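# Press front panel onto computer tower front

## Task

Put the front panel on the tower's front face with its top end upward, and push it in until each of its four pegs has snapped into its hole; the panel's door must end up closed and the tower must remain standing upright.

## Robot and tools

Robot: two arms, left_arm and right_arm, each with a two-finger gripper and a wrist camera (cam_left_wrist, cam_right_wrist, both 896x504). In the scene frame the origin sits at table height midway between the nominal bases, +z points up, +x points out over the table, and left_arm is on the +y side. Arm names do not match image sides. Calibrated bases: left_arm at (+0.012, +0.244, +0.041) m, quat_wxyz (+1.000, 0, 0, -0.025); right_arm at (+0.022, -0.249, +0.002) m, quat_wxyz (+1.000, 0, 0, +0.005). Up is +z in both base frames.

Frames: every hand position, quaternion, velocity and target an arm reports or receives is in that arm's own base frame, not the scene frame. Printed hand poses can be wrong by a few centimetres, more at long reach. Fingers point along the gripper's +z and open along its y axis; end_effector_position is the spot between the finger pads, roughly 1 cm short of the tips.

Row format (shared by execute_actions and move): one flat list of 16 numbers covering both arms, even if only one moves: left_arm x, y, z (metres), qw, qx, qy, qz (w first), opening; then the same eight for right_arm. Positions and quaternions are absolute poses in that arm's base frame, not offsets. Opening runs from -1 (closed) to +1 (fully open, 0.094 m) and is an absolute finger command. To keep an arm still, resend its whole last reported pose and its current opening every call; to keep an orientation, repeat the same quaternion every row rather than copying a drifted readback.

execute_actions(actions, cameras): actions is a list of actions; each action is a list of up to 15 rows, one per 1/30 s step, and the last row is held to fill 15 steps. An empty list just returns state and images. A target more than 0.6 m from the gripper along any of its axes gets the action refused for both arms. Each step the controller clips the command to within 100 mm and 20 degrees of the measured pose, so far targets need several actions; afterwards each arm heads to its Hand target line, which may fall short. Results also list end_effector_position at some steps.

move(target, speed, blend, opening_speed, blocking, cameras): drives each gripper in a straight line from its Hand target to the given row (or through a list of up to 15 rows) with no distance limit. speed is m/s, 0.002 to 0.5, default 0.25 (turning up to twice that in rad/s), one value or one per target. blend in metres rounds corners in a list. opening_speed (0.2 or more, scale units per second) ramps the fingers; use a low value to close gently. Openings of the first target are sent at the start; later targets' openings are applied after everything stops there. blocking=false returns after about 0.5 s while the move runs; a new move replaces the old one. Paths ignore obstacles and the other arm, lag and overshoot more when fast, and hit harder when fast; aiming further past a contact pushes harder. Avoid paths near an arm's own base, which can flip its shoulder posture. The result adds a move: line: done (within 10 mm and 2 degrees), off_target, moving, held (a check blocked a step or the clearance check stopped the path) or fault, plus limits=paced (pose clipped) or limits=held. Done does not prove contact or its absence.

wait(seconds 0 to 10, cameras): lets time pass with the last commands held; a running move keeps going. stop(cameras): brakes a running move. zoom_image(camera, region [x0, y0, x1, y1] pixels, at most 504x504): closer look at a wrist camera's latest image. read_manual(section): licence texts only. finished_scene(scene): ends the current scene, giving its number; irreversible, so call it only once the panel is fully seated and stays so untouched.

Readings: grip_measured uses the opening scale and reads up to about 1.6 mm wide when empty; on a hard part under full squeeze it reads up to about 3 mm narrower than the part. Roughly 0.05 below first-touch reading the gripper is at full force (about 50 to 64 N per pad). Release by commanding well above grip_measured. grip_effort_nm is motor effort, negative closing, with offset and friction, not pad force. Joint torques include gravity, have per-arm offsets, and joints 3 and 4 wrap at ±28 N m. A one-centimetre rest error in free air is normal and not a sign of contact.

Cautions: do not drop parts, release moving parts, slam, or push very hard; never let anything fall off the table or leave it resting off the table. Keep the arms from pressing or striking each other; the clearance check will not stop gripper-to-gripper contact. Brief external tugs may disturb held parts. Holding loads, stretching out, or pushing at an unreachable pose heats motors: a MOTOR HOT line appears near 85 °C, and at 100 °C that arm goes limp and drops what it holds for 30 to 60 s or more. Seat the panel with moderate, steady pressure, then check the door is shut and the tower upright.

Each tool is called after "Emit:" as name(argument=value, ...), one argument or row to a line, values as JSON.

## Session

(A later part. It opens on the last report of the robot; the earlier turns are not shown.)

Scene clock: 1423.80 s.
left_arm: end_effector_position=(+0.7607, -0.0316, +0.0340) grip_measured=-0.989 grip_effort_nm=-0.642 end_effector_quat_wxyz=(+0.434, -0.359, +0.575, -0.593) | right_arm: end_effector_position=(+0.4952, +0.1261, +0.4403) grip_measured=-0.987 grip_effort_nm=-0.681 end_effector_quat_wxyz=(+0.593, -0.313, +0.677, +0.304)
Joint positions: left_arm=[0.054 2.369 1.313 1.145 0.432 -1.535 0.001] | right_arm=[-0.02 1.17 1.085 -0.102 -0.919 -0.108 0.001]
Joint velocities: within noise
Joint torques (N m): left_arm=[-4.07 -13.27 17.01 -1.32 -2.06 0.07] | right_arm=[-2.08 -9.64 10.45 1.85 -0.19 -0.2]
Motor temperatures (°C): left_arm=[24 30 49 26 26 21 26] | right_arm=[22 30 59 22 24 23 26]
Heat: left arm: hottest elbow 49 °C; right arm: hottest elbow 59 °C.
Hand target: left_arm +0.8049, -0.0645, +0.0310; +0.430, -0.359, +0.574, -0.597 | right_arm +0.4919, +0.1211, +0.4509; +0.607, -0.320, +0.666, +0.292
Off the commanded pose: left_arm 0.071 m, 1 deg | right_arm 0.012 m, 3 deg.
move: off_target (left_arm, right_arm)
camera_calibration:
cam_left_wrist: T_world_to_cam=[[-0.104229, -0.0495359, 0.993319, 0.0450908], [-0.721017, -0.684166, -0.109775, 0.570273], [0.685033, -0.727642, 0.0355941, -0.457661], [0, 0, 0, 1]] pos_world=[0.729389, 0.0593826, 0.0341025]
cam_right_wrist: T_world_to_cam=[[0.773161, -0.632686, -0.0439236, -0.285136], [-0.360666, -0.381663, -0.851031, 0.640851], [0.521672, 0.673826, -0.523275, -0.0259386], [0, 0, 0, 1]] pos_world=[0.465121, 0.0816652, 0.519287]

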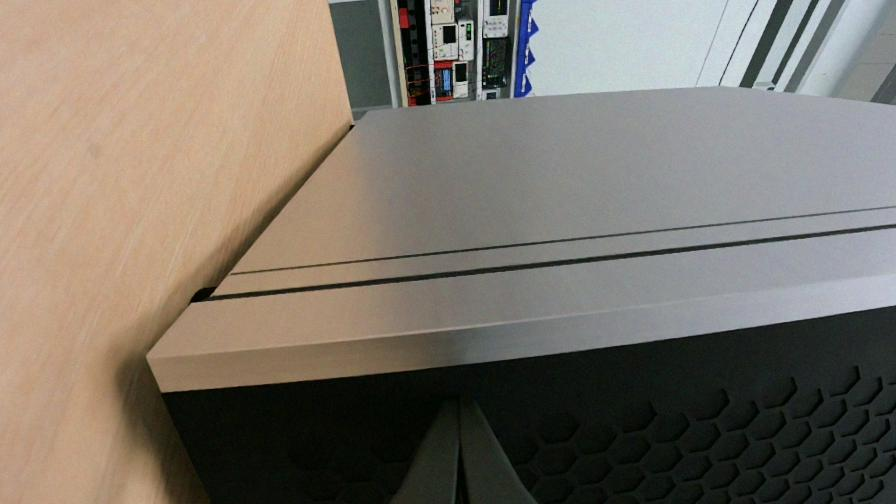

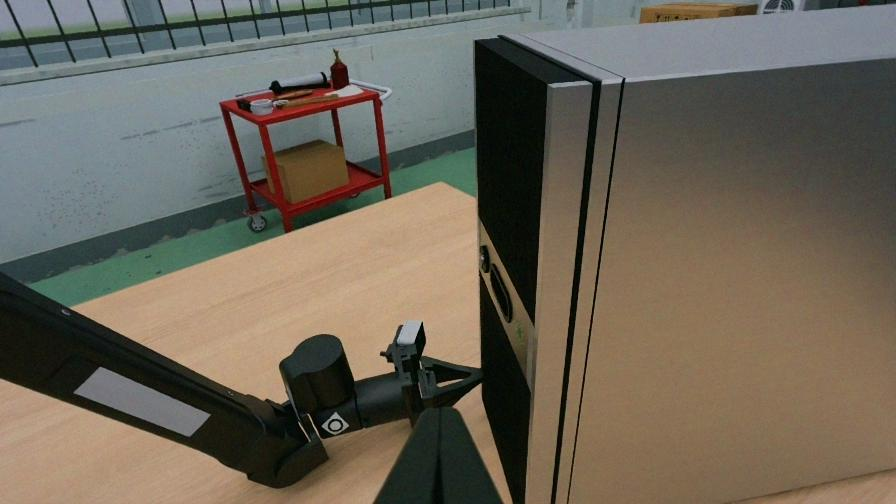

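Emit:
move(
  target=[
    [0.7305,-0.0216,0.0260,0.4302,-0.3590,0.5746,-0.5965,-1,0.492,0.121,0.451,0.6085,-0.3207,0.6670,0.2925,-1],
    [0.6722,-0.1576,0.0240,0.4302,-0.3590,0.5746,-0.5965,-1,0.492,0.121,0.451,0.6085,-0.3207,0.6670,0.2925,-1],
    [0.7360,-0.1880,0.0240,0.4302,-0.3590,0.5746,-0.5965,-1,0.492,0.121,0.451,0.6085,-0.3207,0.6670,0.2925,-1],
  ],
  speed=[0.06,0.12,0.03],
)

Emit:
zoom_image(
  camera="cam_right_wrist",
  region=[500, 410, 600, 490],
)

Scene clock: 1441.23 s.
left_arm: end_effector_position=(+0.6992, -0.1665, +0.0296) grip_measured=-0.989 grip_effort_nm=-0.637 end_effector_quat_wxyz=(+0.428, -0.366, +0.572, -0.597) | right_arm: end_effector_position=(+0.4952, +0.1261, +0.4403) grip_measured=-0.987 grip_effort_nm=-0.691 end_effector_quat_wxyz=(+0.593, -0.313, +0.677, +0.304)
Joint positions: left_arm=[-0.188 2.316 1.141 1.255 0.191 -1.532 0.001] | right_arm=[-0.02 1.17 1.085 -0.102 -0.919 -0.108 0.001]
Joint velocities: within noise
Joint torques (N m): left_arm=[-1.79 -13.33 12.82 -0.05 -0.65 0.2] | right_arm=[-2.14 -9.99 10.45 1.95 -0.17 -0.16]
Motor temperatures (°C): left_arm=[24 30 54 26 27 21 26] | right_arm=[22 30 58 22 24 23 26]
Heat: left arm: hottest elbow 54 °C; right arm: hottest elbow 58 °C.
Hand target: left_arm +0.7292, -0.1868, +0.0263; +0.430, -0.359, +0.574, -0.597 | right_arm +0.4919, +0.1211, +0.4509; +0.607, -0.320, +0.666, +0.292
Off the commanded pose: left_arm 0.043 m, 1 deg | right_arm 0.012 m, 3 deg.
move: off_target (left_arm, right_arm)
camera_calibration:
cam_left_wrist: T_world_to_cam=[[-0.0948844, -0.0323205, 0.994963, 0.0326147], [-0.722665, -0.685159, -0.0911735, 0.433577], [0.684655, -0.727676, 0.041654, -0.513429], [0, 0, 0, 1]] pos_world=[0.667947, -0.0754867, 0.0284667]
cam_right_wrist: T_world_to_cam=[[0.773161, -0.632686, -0.0439236, -0.285136], [-0.360666, -0.381663, -0.851031, 0.640851], [0.521672, 0.673826, -0.523275, -0.0259386], [0, 0, 0, 1]] pos_world=[0.465121, 0.0816652, 0.519287]

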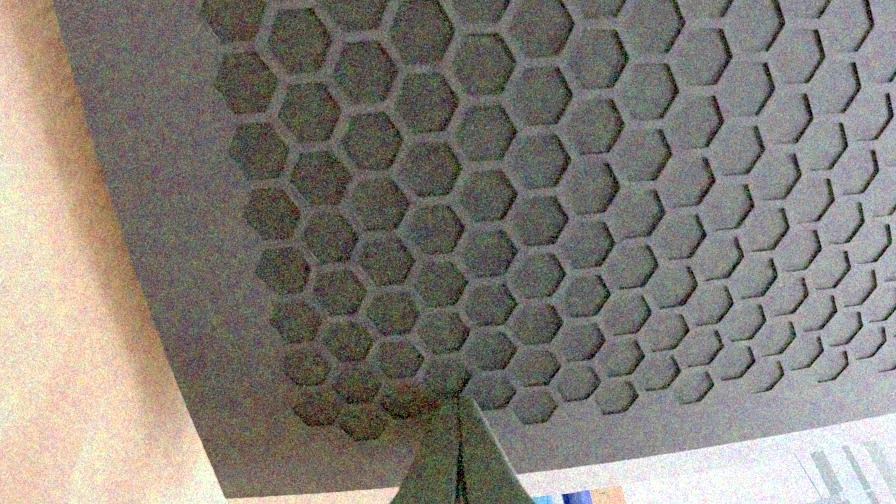

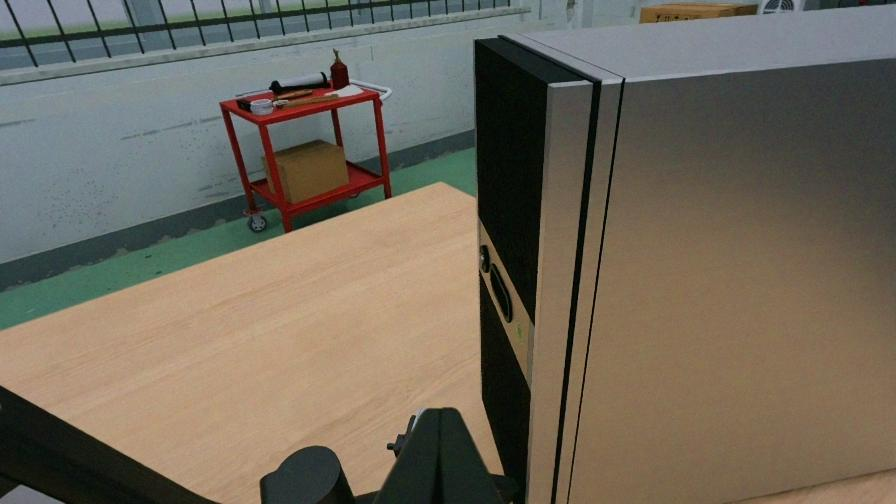

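Scaled by 5.040 from the camera's 896x504 image, which has a finer 1280x720 frame.

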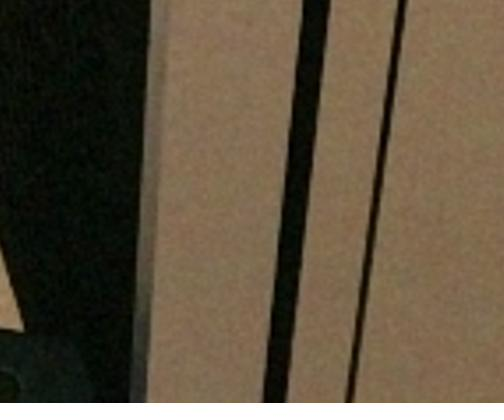

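Emit:
move(
  target=[0.7487, -0.1948, 0.024, 0.4302, -0.359, 0.5746, -0.5965, -1, 0.492, 0.121, 0.451, 0.6085, -0.3207, 0.667, 0.2925, -1],
  speed=0.03,
  cameras=["cam_right_wrist", "cam_left_wrist"],
)

Scene clock: 1464.40 s.
left_arm: end_effector_position=(+0.6996, -0.1666, +0.0296) grip_measured=-0.989 grip_effort_nm=-0.637 end_effector_quat_wxyz=(+0.429, -0.367, +0.571, -0.596) | right_arm: end_effector_position=(+0.4952, +0.1261, +0.4403) grip_measured=-0.987 grip_effort_nm=-0.686 end_effector_quat_wxyz=(+0.593, -0.313, +0.677, +0.304)
Joint positions: left_arm=[-0.189 2.316 1.142 1.254 0.187 -1.532 0.001] | right_arm=[-0.02 1.17 1.085 -0.102 -0.919 -0.108 0.001]
Joint velocities: within noise
Joint torques (N m): left_arm=[-2.43 -13.04 14.91 -0.92 -0.77 0.21] | right_arm=[-2.08 -9.88 10.56 1.94 -0.2 -0.17]
Motor temperatures (°C): left_arm=[24 29 54 26 26 22 26] | right_arm=[22 30 57 22 24 23 26]
Heat: left arm: hottest elbow 54 °C; right arm: hottest elbow 57 °C.
Hand target: left_arm +0.7374, -0.1927, +0.0279; +0.430, -0.359, +0.574, -0.597 | right_arm +0.4919, +0.1211, +0.4509; +0.607, -0.320, +0.666, +0.292
Off the commanded pose: left_arm 0.057 m, 1 deg | right_arm 0.012 m, 3 deg.
move: off_target (left_arm, right_arm)
camera_calibration:
cam_left_wrist: T_world_to_cam=[[-0.094351, -0.0323516, 0.995013, 0.032231], [-0.72062, -0.687375, -0.0906811, 0.431891], [0.686881, -0.725582, 0.0415413, -0.515004], [0, 0, 0, 1]] pos_world=[0.668017, -0.0757638, 0.028488]
cam_right_wrist: T_world_to_cam=[[0.773161, -0.632686, -0.0439236, -0.285136], [-0.360666, -0.381663, -0.851031, 0.640851], [0.521672, 0.673826, -0.523275, -0.0259386], [0, 0, 0, 1]] pos_world=[0.465121, 0.0816652, 0.519287]

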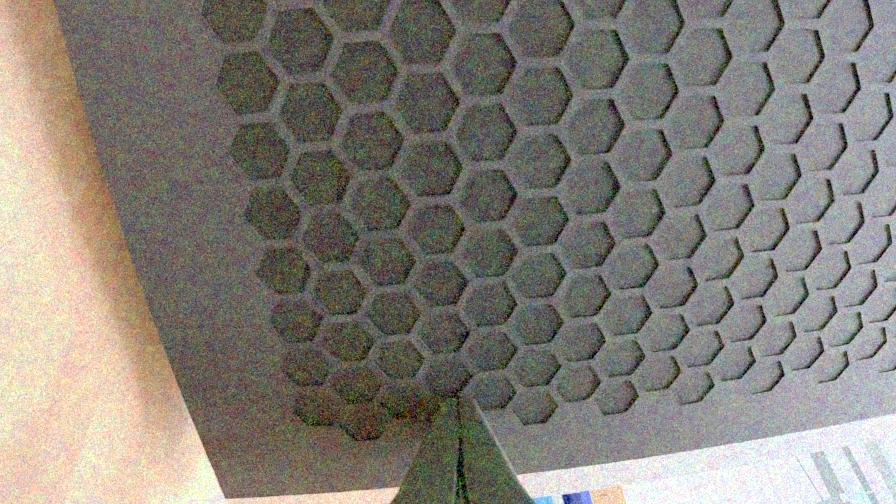

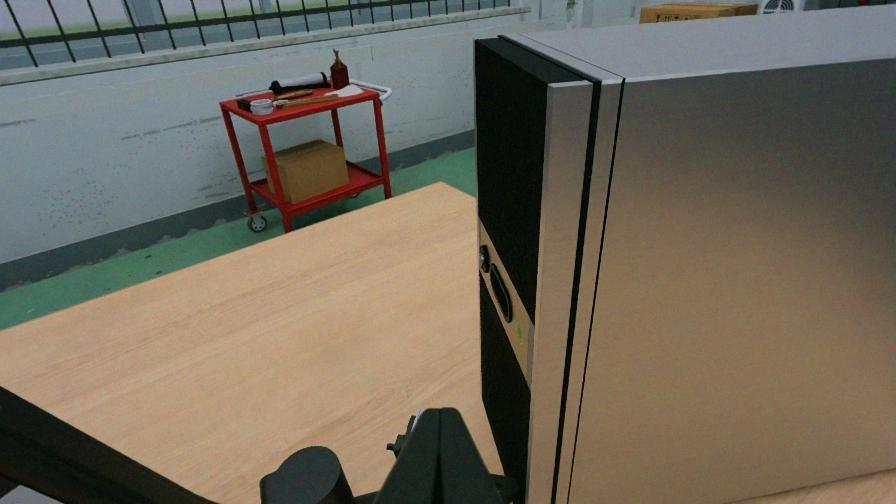

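Emit:
move(
  target=[0.7625, -0.2008, 0.024, 0.4302, -0.359, 0.5746, -0.5965, -1, 0.492, 0.121, 0.451, 0.6085, -0.3207, 0.667, 0.2925, -1],
  speed=0.03,
  cameras=["cam_right_wrist"],
)

Emit:
zoom_image(
  camera="cam_right_wrist",
  region=[500, 410, 600, 490],
)

Scene clock: 1471.20 s.
left_arm: end_effector_position=(+0.6998, -0.1671, +0.0297) grip_measured=-0.989 grip_effort_nm=-0.623 end_effector_quat_wxyz=(+0.429, -0.367, +0.571, -0.596) | right_arm: end_effector_position=(+0.4952, +0.1261, +0.4403) grip_measured=-0.987 grip_effort_nm=-0.681 end_effector_quat_wxyz=(+0.593, -0.313, +0.677, +0.304)
Joint positions: left_arm=[-0.19 2.316 1.143 1.253 0.184 -1.532 0.001] | right_arm=[-0.02 1.17 1.085 -0.102 -0.919 -0.108 0.001]
Joint velocities: within noise
Joint torques (N m): left_arm=[-2.61 -12.28 17.03 -1.66 -0.87 0.24] | right_arm=[-2.08 -9.93 10.61 1.88 -0.18 -0.19]
Motor temperatures (°C): left_arm=[24 29 54 26 26 22 26] | right_arm=[22 30 56 22 24 23 26]
Heat: left arm: hottest elbow 54 °C; right arm: hottest elbow 56 °C.
Hand target: left_arm +0.7455, -0.1979, +0.0299; +0.430, -0.359, +0.574, -0.597 | right_arm +0.4919, +0.1211, +0.4509; +0.607, -0.320, +0.666, +0.292
Off the commanded pose: left_arm 0.071 m, 1 deg | right_arm 0.012 m, 3 deg.
move: off_target (left_arm, right_arm)
camera_calibration:
cam_right_wrist: T_world_to_cam=[[0.773161, -0.632686, -0.0439236, -0.285136], [-0.360666, -0.381663, -0.851031, 0.640851], [0.521672, 0.673826, -0.523275, -0.0259386], [0, 0, 0, 1]] pos_world=[0.465121, 0.0816652, 0.519287]
Images, in order (width x height): cam_right_wrist 896x504.

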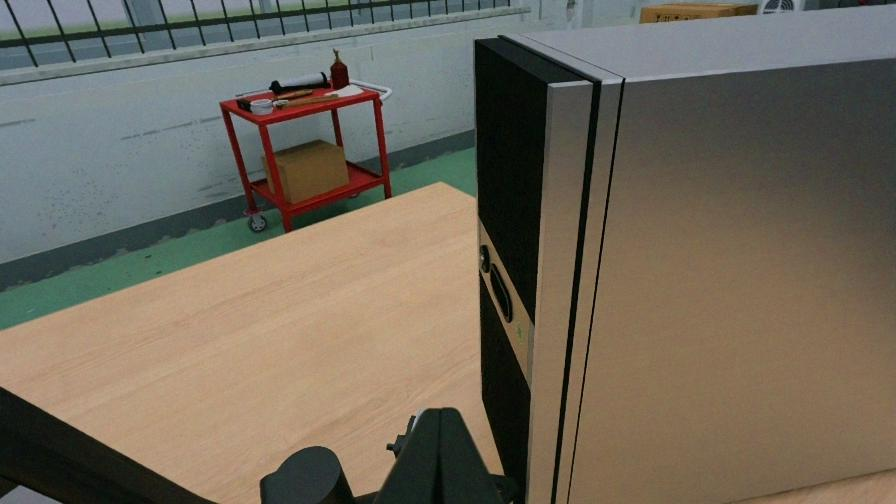

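Scaled by 5.040 from the camera's 896x504 image, which has a finer 1280x720 frame.

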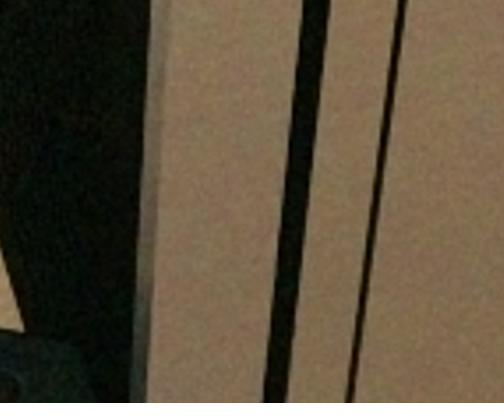

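Emit:
move(
  target=[0.6722, -0.1576, 0.024, 0.4302, -0.359, 0.5746, -0.5965, -1, 0.492, 0.121, 0.451, 0.6085, -0.3207, 0.667, 0.2925, -1],
  speed=0.06,
  cameras=["cam_right_wrist", "cam_left_wrist"],
)

Emit:
zoom_image(
  camera="cam_right_wrist",
  region=[500, 410, 600, 490],
)

Emit:
zoom_image(
  camera="cam_right_wrist",
  region=[560, 80, 660, 160],
)

Emit:
zoom_image(
  camera="cam_right_wrist",
  region=[530, 250, 630, 330],
)

Scene clock: 1503.87 s.
left_arm: end_effector_position=(+0.6721, -0.1626, +0.0163) grip_measured=-0.989 grip_effort_nm=-0.632 end_effector_quat_wxyz=(+0.421, -0.365, +0.578, -0.596) | right_arm: end_effector_position=(+0.4952, +0.1261, +0.4403) grip_measured=-0.987 grip_effort_nm=-0.681 end_effector_quat_wxyz=(+0.593, -0.313, +0.677, +0.304)
Joint positions: left_arm=[-0.186 2.315 1.065 1.316 0.206 -1.532 0.001] | right_arm=[-0.02 1.17 1.085 -0.102 -0.919 -0.108 0.001]
Joint velocities: within noise
Joint torques (N m): left_arm=[1.14 -17.14 3.63 2.65 0.05 0.21] | right_arm=[-2.32 -10.34 10.51 1.96 -0.21 -0.19]
Motor temperatures (°C): left_arm=[24 29 54 26 26 22 26] | right_arm=[22 30 55 22 24 23 26]
Heat: left arm: hottest elbow 54 °C; right arm: hottest elbow 55 °C.
Hand target: left_arm +0.6723, -0.1576, +0.0239; +0.430, -0.359, +0.575, -0.596 | right_arm +0.4919, +0.1211, +0.4509; +0.607, -0.320, +0.666, +0.292
Off the commanded pose: left_arm 0.009 m, 1 deg | right_arm 0.012 m, 3 deg.
move: off_target (right_arm)
camera_calibration:
cam_left_wrist: T_world_to_cam=[[-0.0813566, -0.0349121, 0.996073, 0.03383], [-0.732945, -0.67514, -0.0835285, 0.423853], [0.675405, -0.736863, 0.0293384, -0.486589], [0, 0, 0, 1]] pos_world=[0.642058, -0.0712081, 0.0159824]
cam_right_wrist: T_world_to_cam=[[0.773161, -0.632686, -0.0439236, -0.285136], [-0.360666, -0.381663, -0.851031, 0.640851], [0.521672, 0.673826, -0.523275, -0.0259386], [0, 0, 0, 1]] pos_world=[0.465121, 0.0816652, 0.519287]

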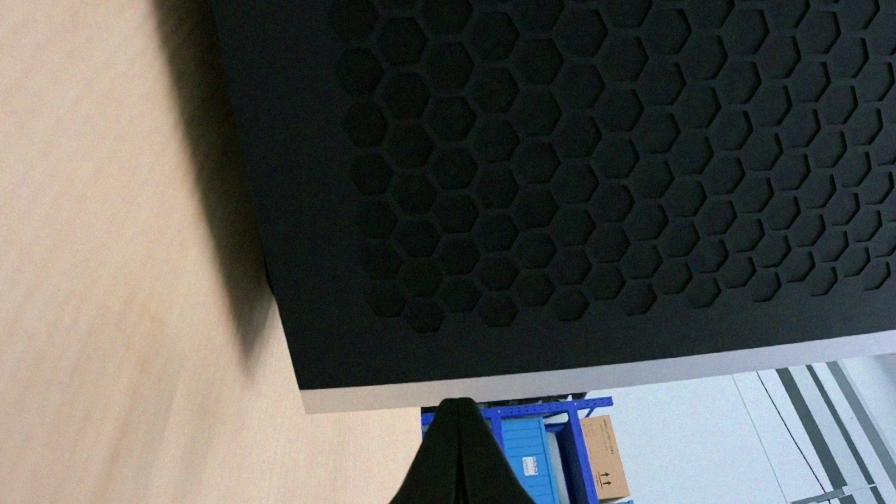

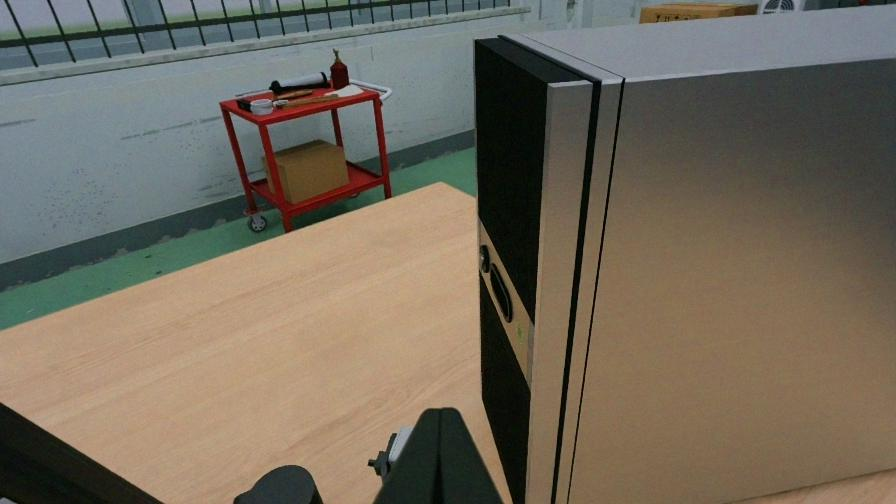

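Scaled by 5.040 from the camera's 896x504 image, which has a finer 1280x720 frame.

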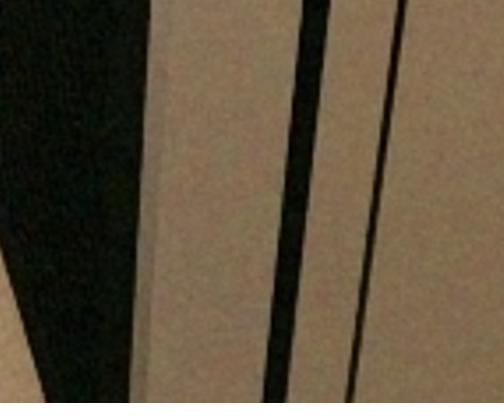

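Scaled by 5.040 from the camera's 896x504 image, which has a finer 1280x720 frame.

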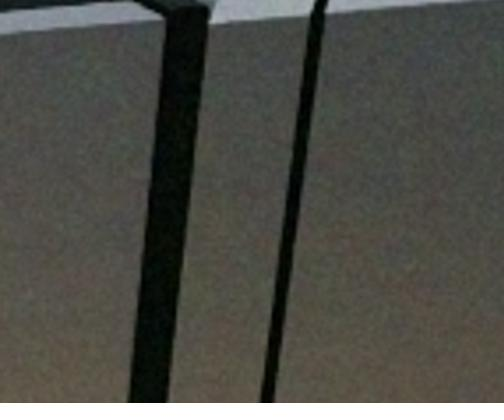

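Scaled by 5.040 from the camera's 896x504 image, which has a finer 1280x720 frame.

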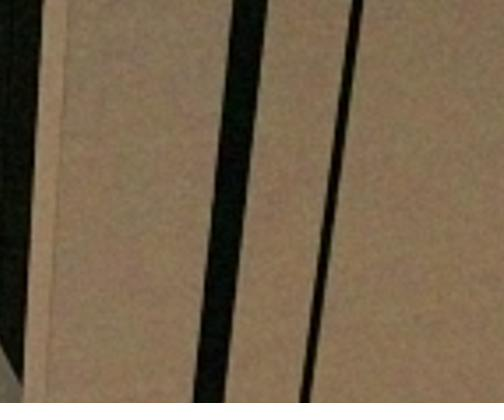

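Emit:
move(
  target=[
    [0.6279, -0.0939, 0.12, 0.4302, -0.359, 0.5746, -0.5965, -1, 0.492, 0.121, 0.451, 0.6085, -0.3207, 0.667, 0.2925, -1],
    [0.7208, 0.0826, 0.215, 0.4302, -0.359, 0.5746, -0.5965, -1, 0.492, 0.121, 0.451, 0.6085, -0.3207, 0.667, 0.2925, -1],
  ],
  speed=0.2,
  blend=[0.04, 0],
  cameras=["cam_left_wrist"],
)

Scene clock: 1536.20 s.
left_arm: end_effector_position=(+0.7095, +0.0811, +0.2087) grip_measured=-0.989 grip_effort_nm=-0.632 end_effector_quat_wxyz=(+0.430, -0.361, +0.578, -0.592) | right_arm: end_effector_position=(+0.4952, +0.1261, +0.4403) grip_measured=-0.987 grip_effort_nm=-0.686 end_effector_quat_wxyz=(+0.593, -0.313, +0.677, +0.304)
Joint positions: left_arm=[0.259 1.944 1.167 0.866 0.64 -1.554 0.001] | right_arm=[-0.02 1.17 1.085 -0.102 -0.919 -0.108 0.001]
Joint velocities: within noise
Joint torques (N m): left_arm=[-0.21 -14.97 9.85 1.73 0.05 -0.01] | right_arm=[-2.14 -10.46 10.36 1.98 -0.2 -0.2]
Motor temperatures (°C): left_arm=[24 31 49 26 25 22 26] | right_arm=[22 30 54 22 24 23 26]
Heat: left arm: hottest elbow 49 °C; right arm: hottest elbow 54 °C.
Hand target: left_arm +0.7201, +0.0824, +0.2149; +0.430, -0.359, +0.575, -0.597 | right_arm +0.4919, +0.1211, +0.4509; +0.607, -0.320, +0.666, +0.292
Off the commanded pose: left_arm 0.013 m, 1 deg | right_arm 0.012 m, 3 deg.
move: off_target (left_arm, right_arm)
camera_calibration:
cam_left_wrist: T_world_to_cam=[[-0.0934116, -0.0494962, 0.994397, -0.13619], [-0.724706, -0.681468, -0.101997, 0.630355], [0.682697, -0.730173, 0.0277868, -0.343326], [0, 0, 0, 1]] pos_world=[0.678488, 0.172138, 0.209261]
Images, in order (width x height): cam_left_wrist 896x504.

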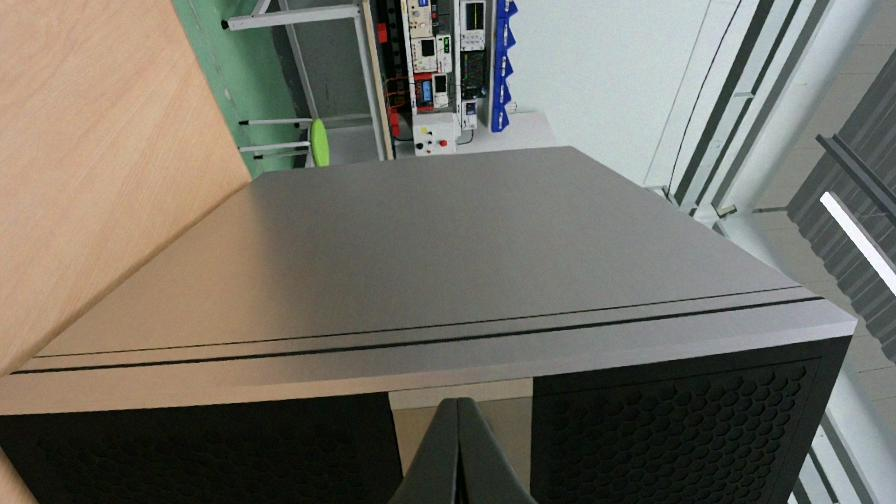

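Emit:
zoom_image(
  camera="cam_left_wrist",
  region=[750, 270, 850, 350],
)

Emit:
zoom_image(
  camera="cam_left_wrist",
  region=[400, 300, 500, 380],
)

Emit:
zoom_image(
  camera="cam_left_wrist",
  region=[10, 330, 110, 410],
)

Scaled by 5.040 from the camera's 896x504 image, which has a finer 1280x720 frame.

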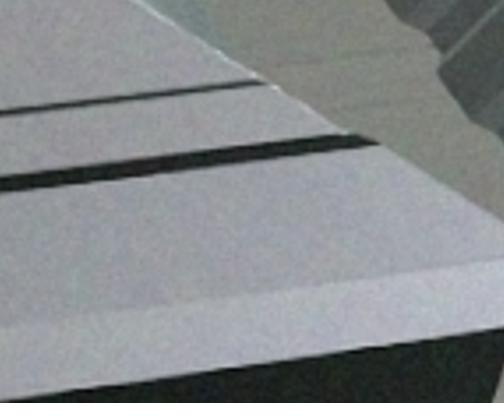

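Scaled by 5.040 from the camera's 896x504 image, which has a finer 1280x720 frame.

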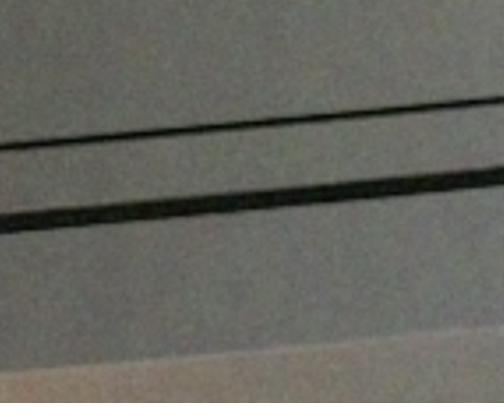

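Scaled by 5.040 from the camera's 896x504 image, which has a finer 1280x720 frame.

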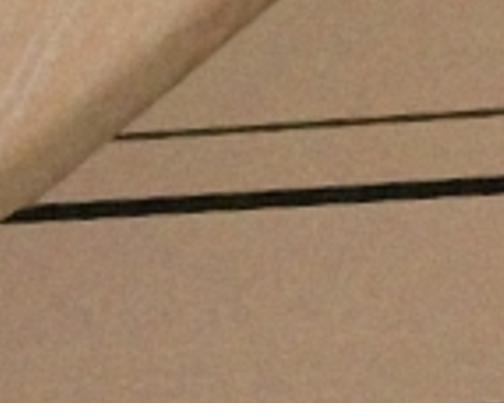

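Emit:
move(
  target=[0.7208, 0.0826, 0.215, 0.4302, -0.359, 0.5746, -0.5965, -1, 0.6, 0.196, 0.505, 0.6085, -0.3207, 0.667, 0.2925, -1],
  speed=0.15,
  cameras=["cam_right_wrist"],
)

Scene clock: 1590.67 s.
left_arm: end_effector_position=(+0.7095, +0.0811, +0.2087) grip_measured=-0.989 grip_effort_nm=-0.628 end_effector_quat_wxyz=(+0.430, -0.362, +0.578, -0.592) | right_arm: end_effector_position=(+0.5960, +0.1890, +0.4735) grip_measured=-0.987 grip_effort_nm=-0.681 end_effector_quat_wxyz=(+0.593, -0.316, +0.680, +0.292)
Joint positions: left_arm=[0.259 1.944 1.167 0.865 0.64 -1.554 0.001] | right_arm=[0.115 1.433 1.415 -0.157 -0.769 -0.1 0.001]
Joint velocities: within noise
Joint torques (N m): left_arm=[0.09 -14.68 10.04 1.81 0.03 -0.01] | right_arm=[-0.21 -12.98 16.21 1.02 0.04 0.05]
Motor temperatures (°C): left_arm=[24 31 49 26 25 21 26] | right_arm=[22 30 54 22 24 23 26]
Heat: left arm: hottest elbow 49 °C; right arm: hottest elbow 54 °C.
Hand target: left_arm +0.7201, +0.0825, +0.2148; +0.430, -0.359, +0.575, -0.596 | right_arm +0.5980, +0.1954, +0.5043; +0.608, -0.320, +0.666, +0.292
Off the commanded pose: left_arm 0.013 m, 1 deg | right_arm 0.033 m, 2 deg.
move: off_target (left_arm, right_arm)
camera_calibration:
cam_right_wrist: T_world_to_cam=[[0.764995, -0.643499, -0.0262819, -0.323271], [-0.361103, -0.394775, -0.844842, 0.729274], [0.53328, 0.65579, -0.534371, -0.101664], [0, 0, 0, 1]] pos_world=[0.564859, 0.146545, 0.553299]
Images, in order (width x height): cam_right_wrist 896x504.

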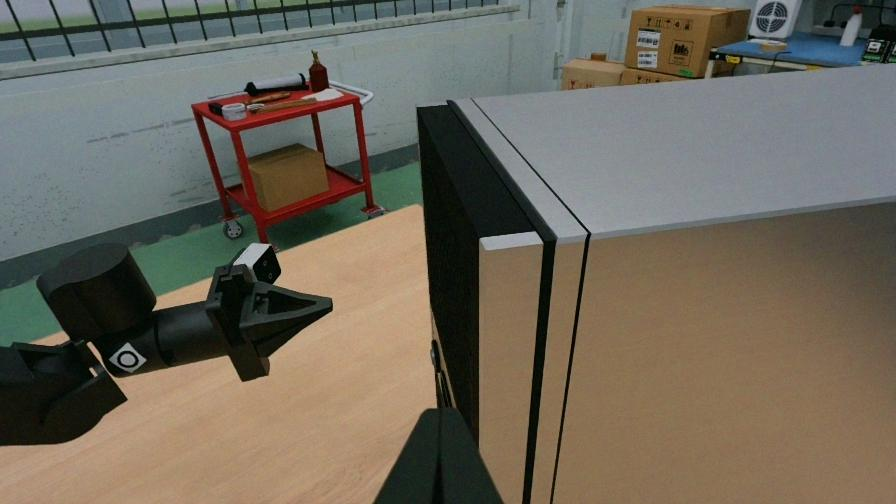

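Emit:
zoom_image(
  camera="cam_right_wrist",
  region=[510, 200, 610, 280],
)

Emit:
zoom_image(
  camera="cam_right_wrist",
  region=[410, 90, 490, 154],
)

Emit:
zoom_image(
  camera="cam_right_wrist",
  region=[460, 140, 540, 204],
)

Scaled by 5.040 from the camera's 896x504 image, which has a finer 1280x720 frame.

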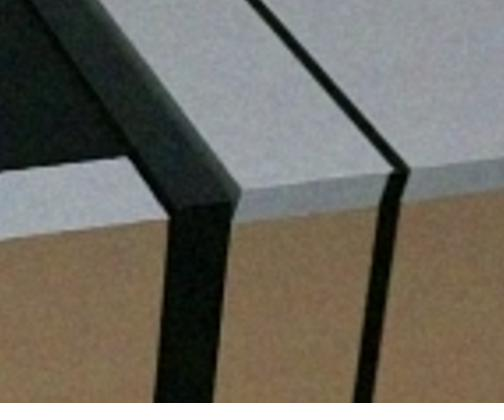

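Scaled by 6.300 from the camera's 896x504 image, which has a finer 1280x720 frame.

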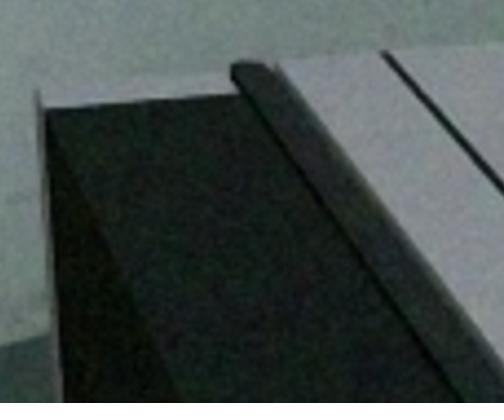

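Scaled by 6.300 from the camera's 896x504 image, which has a finer 1280x720 frame.

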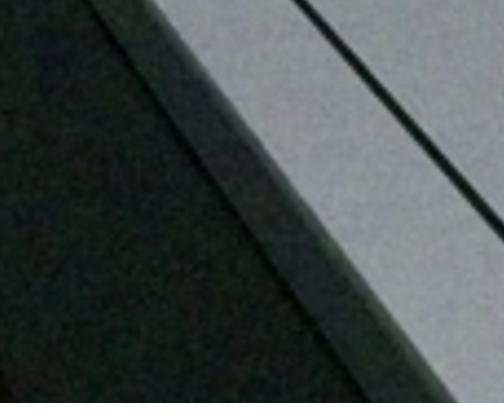

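Emit:
move(
  target=[0.744, -0.0257, 0.404, 0.4302, -0.359, 0.5746, -0.5965, -1, 0.492, 0.121, 0.451, 0.6085, -0.3207, 0.667, 0.2925, -1],
  speed=0.18,
  cameras=["cam_left_wrist", "cam_right_wrist"],
)

Scene clock: 1643.03 s.
left_arm: end_effector_position=(+0.7367, -0.0252, +0.3811) grip_measured=-0.989 grip_effort_nm=-0.628 end_effector_quat_wxyz=(+0.417, -0.372, +0.579, -0.593) | right_arm: end_effector_position=(+0.4946, +0.1262, +0.4413) grip_measured=-0.987 grip_effort_nm=-0.686 end_effector_quat_wxyz=(+0.593, -0.313, +0.676, +0.304)
Joint positions: left_arm=[0.069 1.719 1.379 0.397 0.455 -1.554 0.001] | right_arm=[-0.02 1.168 1.086 -0.102 -0.919 -0.108 0.001]
Joint velocities: within noise
Joint torques (N m): left_arm=[-0.26 -14.86 12.38 1.81 -0.12 0.17] | right_arm=[-2.02 -10.11 10.59 1.88 -0.22 -0.22]
Motor temperatures (°C): left_arm=[24 31 49 26 25 21 26] | right_arm=[22 30 59 22 24 23 26]
Heat: left arm: hottest elbow 49 °C; right arm: hottest elbow 59 °C.
Hand target: left_arm +0.7427, -0.0256, +0.4037; +0.430, -0.359, +0.575, -0.597 | right_arm +0.4920, +0.1211, +0.4510; +0.607, -0.320, +0.666, +0.292
Off the commanded pose: left_arm 0.024 m, 2 deg | right_arm 0.011 m, 3 deg.
move: off_target (left_arm, right_arm)
camera_calibration:
cam_left_wrist: T_world_to_cam=[[-0.0663196, -0.0309697, 0.997318, -0.330924], [-0.730493, -0.679357, -0.0696723, 0.587185], [0.679693, -0.733154, 0.0224315, -0.440085], [0, 0, 0, 1]] pos_world=[0.70611, 0.0660104, 0.380819]
cam_right_wrist: T_world_to_cam=[[0.773204, -0.632711, -0.0428032, -0.285147], [-0.359313, -0.381481, -0.851684, 0.64113], [0.522541, 0.673905, -0.522304, -0.0259675], [0, 0, 0, 1]] pos_world=[0.464412, 0.0816629, 0.520272]

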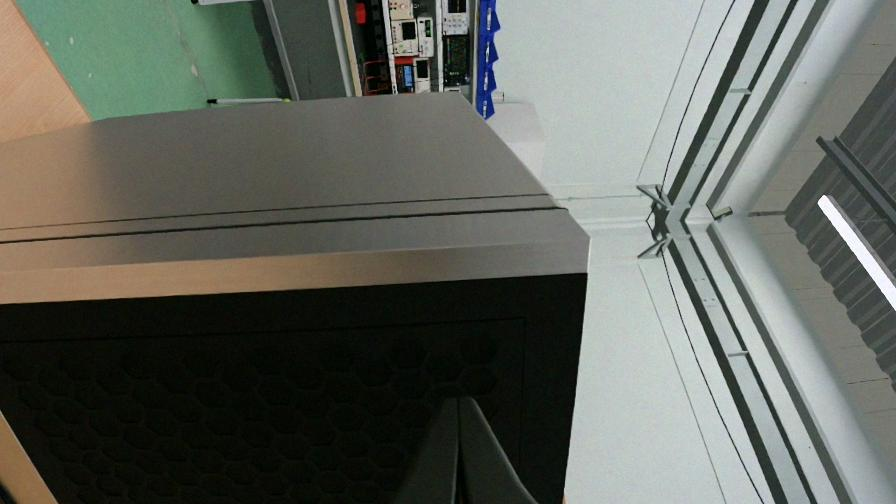

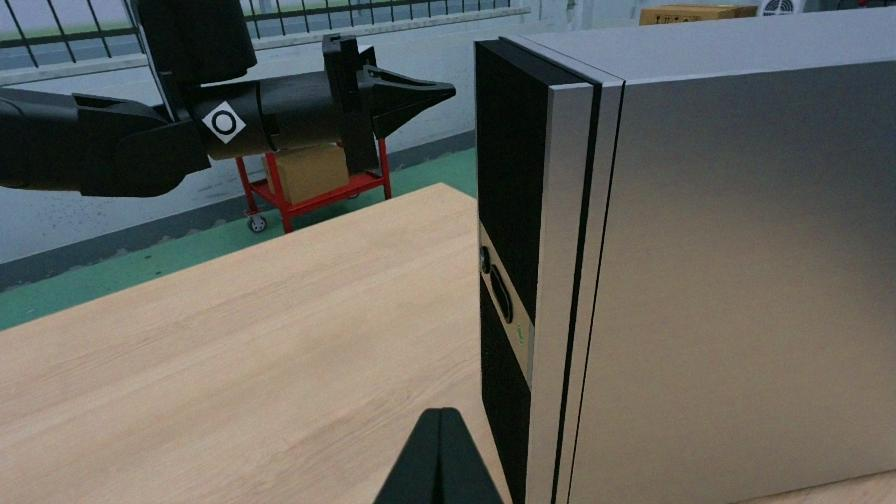

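Emit:
move(
  target=[0.7875, -0.0461, 0.404, 0.4302, -0.359, 0.5746, -0.5965, -1, 0.492, 0.121, 0.451, 0.6085, -0.3207, 0.667, 0.2925, -1],
  speed=0.035,
  cameras=["cam_left_wrist"],
)

Emit:
move(
  target=[0.7985, -0.0511, 0.404, 0.4302, -0.359, 0.5746, -0.5965, -1, 0.492, 0.121, 0.451, 0.6085, -0.3207, 0.667, 0.2925, -1],
  speed=0.03,
  cameras=["cam_left_wrist"],
)

Scene clock: 1653.13 s.
left_arm: end_effector_position=(+0.7598, -0.0348, +0.3927) grip_measured=-0.989 grip_effort_nm=-0.632 end_effector_quat_wxyz=(+0.420, -0.372, +0.577, -0.594) | right_arm: end_effector_position=(+0.4946, +0.1262, +0.4411) grip_measured=-0.987 grip_effort_nm=-0.686 end_effector_quat_wxyz=(+0.593, -0.313, +0.676, +0.304)
Joint positions: left_arm=[0.05 1.765 1.472 0.357 0.432 -1.553 0.001] | right_arm=[-0.02 1.168 1.085 -0.102 -0.919 -0.108 0.001]
Joint velocities: within noise
Joint torques (N m): left_arm=[-1.49 -11.28 15.66 1.91 -0.74 0.23] | right_arm=[-1.79 -9.76 10.32 2.07 -0.19 -0.19]
Motor temperatures (°C): left_arm=[24 31 49 26 25 21 26] | right_arm=[22 30 58 22 24 23 26]
Heat: left arm: hottest elbow 49 °C; right arm: hottest elbow 58 °C.
Hand target: left_arm +0.7832, -0.0462, +0.4026; +0.430, -0.359, +0.574, -0.597 | right_arm +0.4919, +0.1211, +0.4508; +0.607, -0.320, +0.666, +0.292
Off the commanded pose: left_arm 0.032 m, 2 deg | right_arm 0.011 m, 3 deg.
move: off_target (left_arm, right_arm)
camera_calibration:
cam_left_wrist: T_world_to_cam=[[-0.0713752, -0.0304738, 0.996984, -0.337211], [-0.727801, -0.681898, -0.072947, 0.597533], [0.682064, -0.730813, 0.0264917, -0.466415], [0, 0, 0, 1]] pos_world=[0.728942, 0.0563179, 0.392139]
Images, in order (width x height): cam_left_wrist 896x504.

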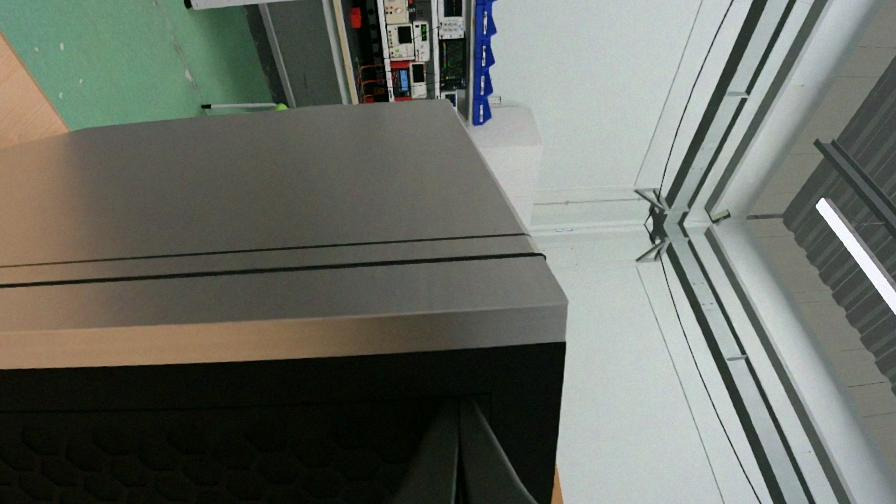

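Scene clock: 1654.03 s.
left_arm: end_effector_position=(+0.7603, -0.0348, +0.3931) grip_measured=-0.989 grip_effort_nm=-0.628 end_effector_quat_wxyz=(+0.418, -0.373, +0.579, -0.593) | right_arm: end_effector_position=(+0.4946, +0.1262, +0.4411) grip_measured=-0.987 grip_effort_nm=-0.676 end_effector_quat_wxyz=(+0.593, -0.313, +0.676, +0.304)
Joint positions: left_arm=[0.05 1.765 1.477 0.345 0.434 -1.553 0.001] | right_arm=[-0.02 1.168 1.085 -0.102 -0.919 -0.108 0.001]
Joint velocities: within noise
Joint torques (N m): left_arm=[-2.2 -9.99 17.29 2.04 -1.19 0.22] | right_arm=[-2.55 -10.29 10.43 2.03 -0.19 -0.17]
Motor temperatures (°C): left_arm=[24 31 49 26 25 21 26] | right_arm=[22 30 58 22 24 23 26]
Heat: left arm: hottest elbow 49 °C; right arm: hottest elbow 58 °C.
Hand target: left_arm +0.7910, -0.0512, +0.4020; +0.430, -0.359, +0.574, -0.597 | right_arm +0.4919, +0.1211, +0.4508; +0.607, -0.320, +0.666, +0.292
Off the commanded pose: left_arm 0.043 m, 2 deg | right_arm 0.011 m, 3 deg.
move: off_target (left_arm, right_arm)
camera_calibration:
cam_left_wrist: T_world_to_cam=[[-0.0656208, -0.0308872, 0.997366, -0.342118], [-0.729223, -0.680782, -0.0690615, 0.597543], [0.681122, -0.731835, 0.0221498, -0.464379], [0, 0, 0, 1]] pos_world=[0.729591, 0.0563808, 0.39277]
Images, in order (width x height): cam_left_wrist 896x504.

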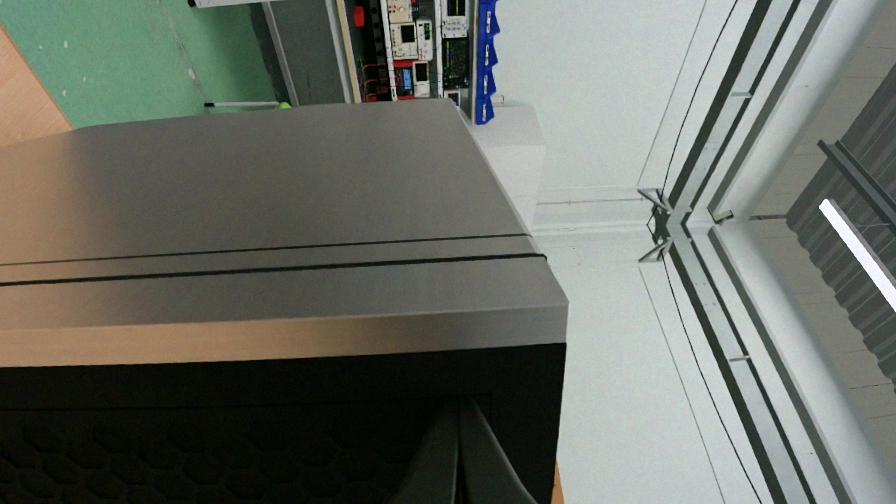

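Emit:
zoom_image(
  camera="cam_left_wrist",
  region=[470, 220, 570, 300],
)

Emit:
move(
  target=[0.7440, -0.0257, 0.404, 0.4302, -0.359, 0.5746, -0.5965, -1, 0.492, 0.121, 0.451, 0.6085, -0.3207, 0.667, 0.2925, -1],
  speed=0.06,
  cameras=[],
)

Scaled by 5.040 from the camera's 896x504 image, which has a finer 1280x720 frame.

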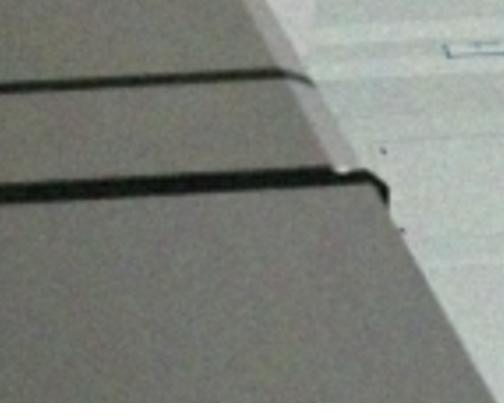

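Scene clock: 1665.40 s.
left_arm: end_effector_position=(+0.7471, -0.0307, +0.3947) grip_measured=-0.989 grip_effort_nm=-0.628 end_effector_quat_wxyz=(+0.419, -0.367, +0.578, -0.596) | right_arm: end_effector_position=(+0.4946, +0.1262, +0.4411) grip_measured=-0.987 grip_effort_nm=-0.686 end_effector_quat_wxyz=(+0.593, -0.313, +0.676, +0.304)
Joint positions: left_arm=[0.06 1.735 1.433 0.37 0.451 -1.553 0.001] | right_arm=[-0.02 1.168 1.085 -0.102 -0.919 -0.108 0.001]
Joint velocities: within noise
Joint torques (N m): left_arm=[0.38 -16.21 8.94 2.7 0.06 0.17] | right_arm=[-1.85 -9.93 10.4 2.04 -0.2 -0.19]
Motor temperatures (°C): left_arm=[24 30 54 26 25 22 26] | right_arm=[22 31 58 22 24 23 26]
Heat: left arm: hottest elbow 54 °C; right arm: hottest elbow 58 °C.
Hand target: left_arm +0.7440, -0.0258, +0.4040; +0.430, -0.359, +0.575, -0.596 | right_arm +0.4919, +0.1211, +0.4508; +0.607, -0.320, +0.666, +0.292
Off the commanded pose: left_arm 0.011 m, 2 deg | right_arm 0.011 m, 3 deg.
move: off_target (left_arm, right_arm)
No camera images: "cameras" was empty.

Emit:
move(
  target=[
    [0.69, -0.0155, 0.3, 0.4302, -0.359, 0.5746, -0.5965, -1, 0.492, 0.121, 0.451, 0.6085, -0.3207, 0.667, 0.2925, -1],
    [0.69, -0.005, 0.15, 0.4302, -0.359, 0.5746, -0.5965, -1, 0.492, 0.121, 0.451, 0.6085, -0.3207, 0.667, 0.2925, -1],
    [0.7305, -0.0216, 0.03, 0.4302, -0.359, 0.5746, -0.5965, -1, 0.492, 0.121, 0.451, 0.6085, -0.3207, 0.667, 0.2925, -1],
  ],
  speed=0.18,
  blend=[0.05, 0.05, 0],
  cameras=["cam_left_wrist"],
)

Scene clock: 1697.07 s.
left_arm: end_effector_position=(+0.7233, -0.0189, +0.0299) grip_measured=-0.989 grip_effort_nm=-0.628 end_effector_quat_wxyz=(+0.422, -0.369, +0.577, -0.594) | right_arm: end_effector_position=(+0.4946, +0.1262, +0.4411) grip_measured=-0.987 grip_effort_nm=-0.686 end_effector_quat_wxyz=(+0.593, -0.314, +0.676, +0.304)
Joint positions: left_arm=[0.081 2.323 1.19 1.202 0.464 -1.553 0.001] | right_arm=[-0.02 1.168 1.085 -0.102 -0.919 -0.108 0.001]
Joint velocities: within noise
Joint torques (N m): left_arm=[-0.26 -16.21 6.87 2.65 -0.11 0.16] | right_arm=[-2.08 -9.88 10.39 2 -0.18 -0.19]
Motor temperatures (°C): left_arm=[24 31 51 26 25 22 26] | right_arm=[22 31 56 22 24 23 26]
Heat: left arm: hottest elbow 51 °C; right arm: hottest elbow 56 °C.
Hand target: left_arm +0.7301, -0.0215, +0.0300; +0.430, -0.359, +0.575, -0.596 | right_arm +0.4919, +0.1212, +0.4508; +0.607, -0.320, +0.666, +0.292
Off the commanded pose: left_arm 0.008 m, 2 deg | right_arm 0.011 m, 3 deg.
move: off_target (right_arm)
camera_calibration:
cam_left_wrist: T_world_to_cam=[[-0.0768336, -0.0335726, 0.996479, 0.026235], [-0.727308, -0.681744, -0.079048, 0.555193], [0.681997, -0.73082, 0.0279631, -0.420299], [0, 0, 0, 1]] pos_world=[0.692454, 0.0722172, 0.0294971]
Images, in order (width x height): cam_left_wrist 896x504.

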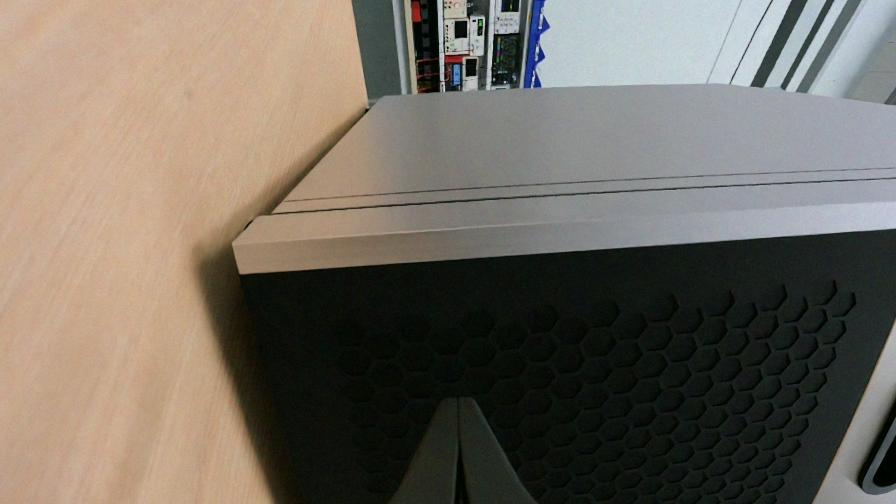

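Emit:
zoom_image(
  camera="cam_left_wrist",
  region=[240, 170, 340, 250],
)

Emit:
move(
  target=[0.7653, -0.0364, 0.026, 0.4302, -0.359, 0.5746, -0.5965, -1, 0.492, 0.121, 0.451, 0.6085, -0.3207, 0.667, 0.2925, -1],
  speed=0.035,
  cameras=["cam_left_wrist"],
)

Emit:
zoom_image(
  camera="cam_left_wrist",
  region=[220, 220, 320, 300],
)

Scaled by 5.040 from the camera's 896x504 image, which has a finer 1280x720 frame.

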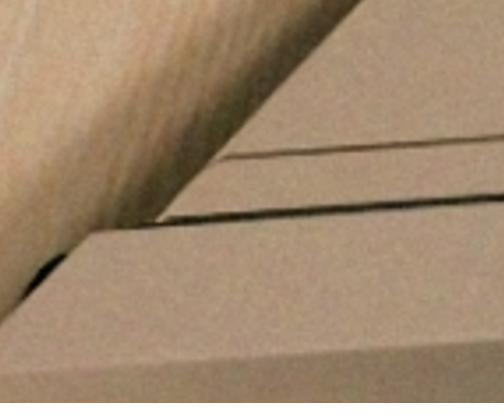

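Scene clock: 1703.67 s.
left_arm: end_effector_position=(+0.7575, -0.0316, +0.0371) grip_measured=-0.989 grip_effort_nm=-0.628 end_effector_quat_wxyz=(+0.431, -0.361, +0.570, -0.599) | right_arm: end_effector_position=(+0.4946, +0.1262, +0.4411) grip_measured=-0.987 grip_effort_nm=-0.691 end_effector_quat_wxyz=(+0.593, -0.314, +0.676, +0.304)
Joint positions: left_arm=[0.055 2.363 1.302 1.158 0.435 -1.553 0.001] | right_arm=[-0.02 1.168 1.085 -0.102 -0.919 -0.108 0.001]
Joint velocities: within noise
Joint torques (N m): left_arm=[-0.21 -16.38 7.64 1.76 -0.14 0.21] | right_arm=[-2.14 -10.11 10.43 2.06 -0.16 -0.21]
Motor temperatures (°C): left_arm=[24 31 50 26 25 22 26] | right_arm=[22 31 56 22 24 23 26]
Heat: left arm: hottest elbow 50 °C; right arm: hottest elbow 56 °C.
Hand target: left_arm +0.7645, -0.0364, +0.0261; +0.430, -0.359, +0.575, -0.596 | right_arm +0.4919, +0.1212, +0.4508; +0.607, -0.320, +0.666, +0.292
Off the commanded pose: left_arm 0.014 m, 1 deg | right_arm 0.011 m, 3 deg.
move: off_target (left_arm, right_arm)
camera_calibration:
cam_left_wrist: T_world_to_cam=[[-0.106093, -0.0333955, 0.993795, 0.043566], [-0.72343, -0.68309, -0.100185, 0.56971], [0.682197, -0.72957, 0.048312, -0.45397], [0, 0, 0, 1]] pos_world=[0.726464, 0.0594149, 0.0357129]
Images, in order (width x height): cam_left_wrist 896x504.

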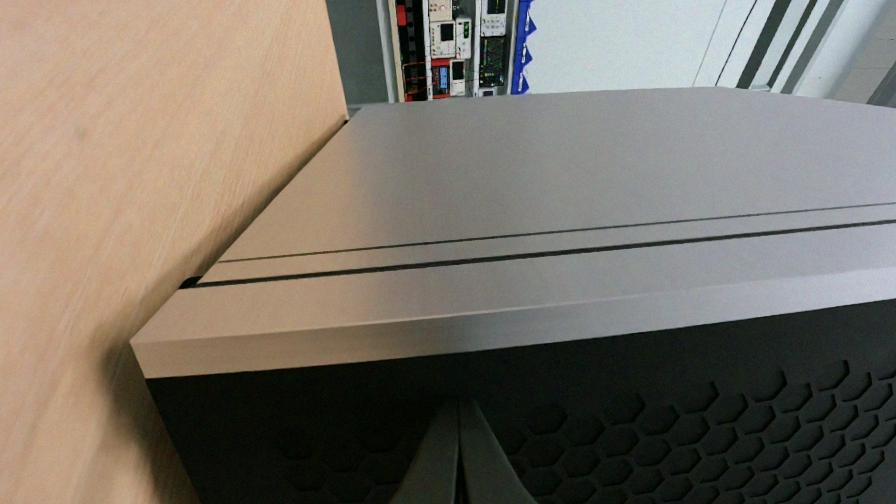

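Scaled by 5.040 from the camera's 896x504 image, which has a finer 1280x720 frame.

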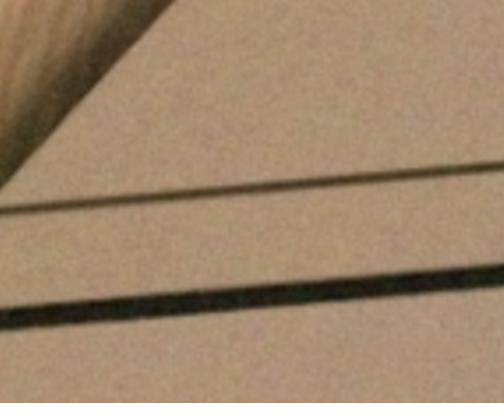

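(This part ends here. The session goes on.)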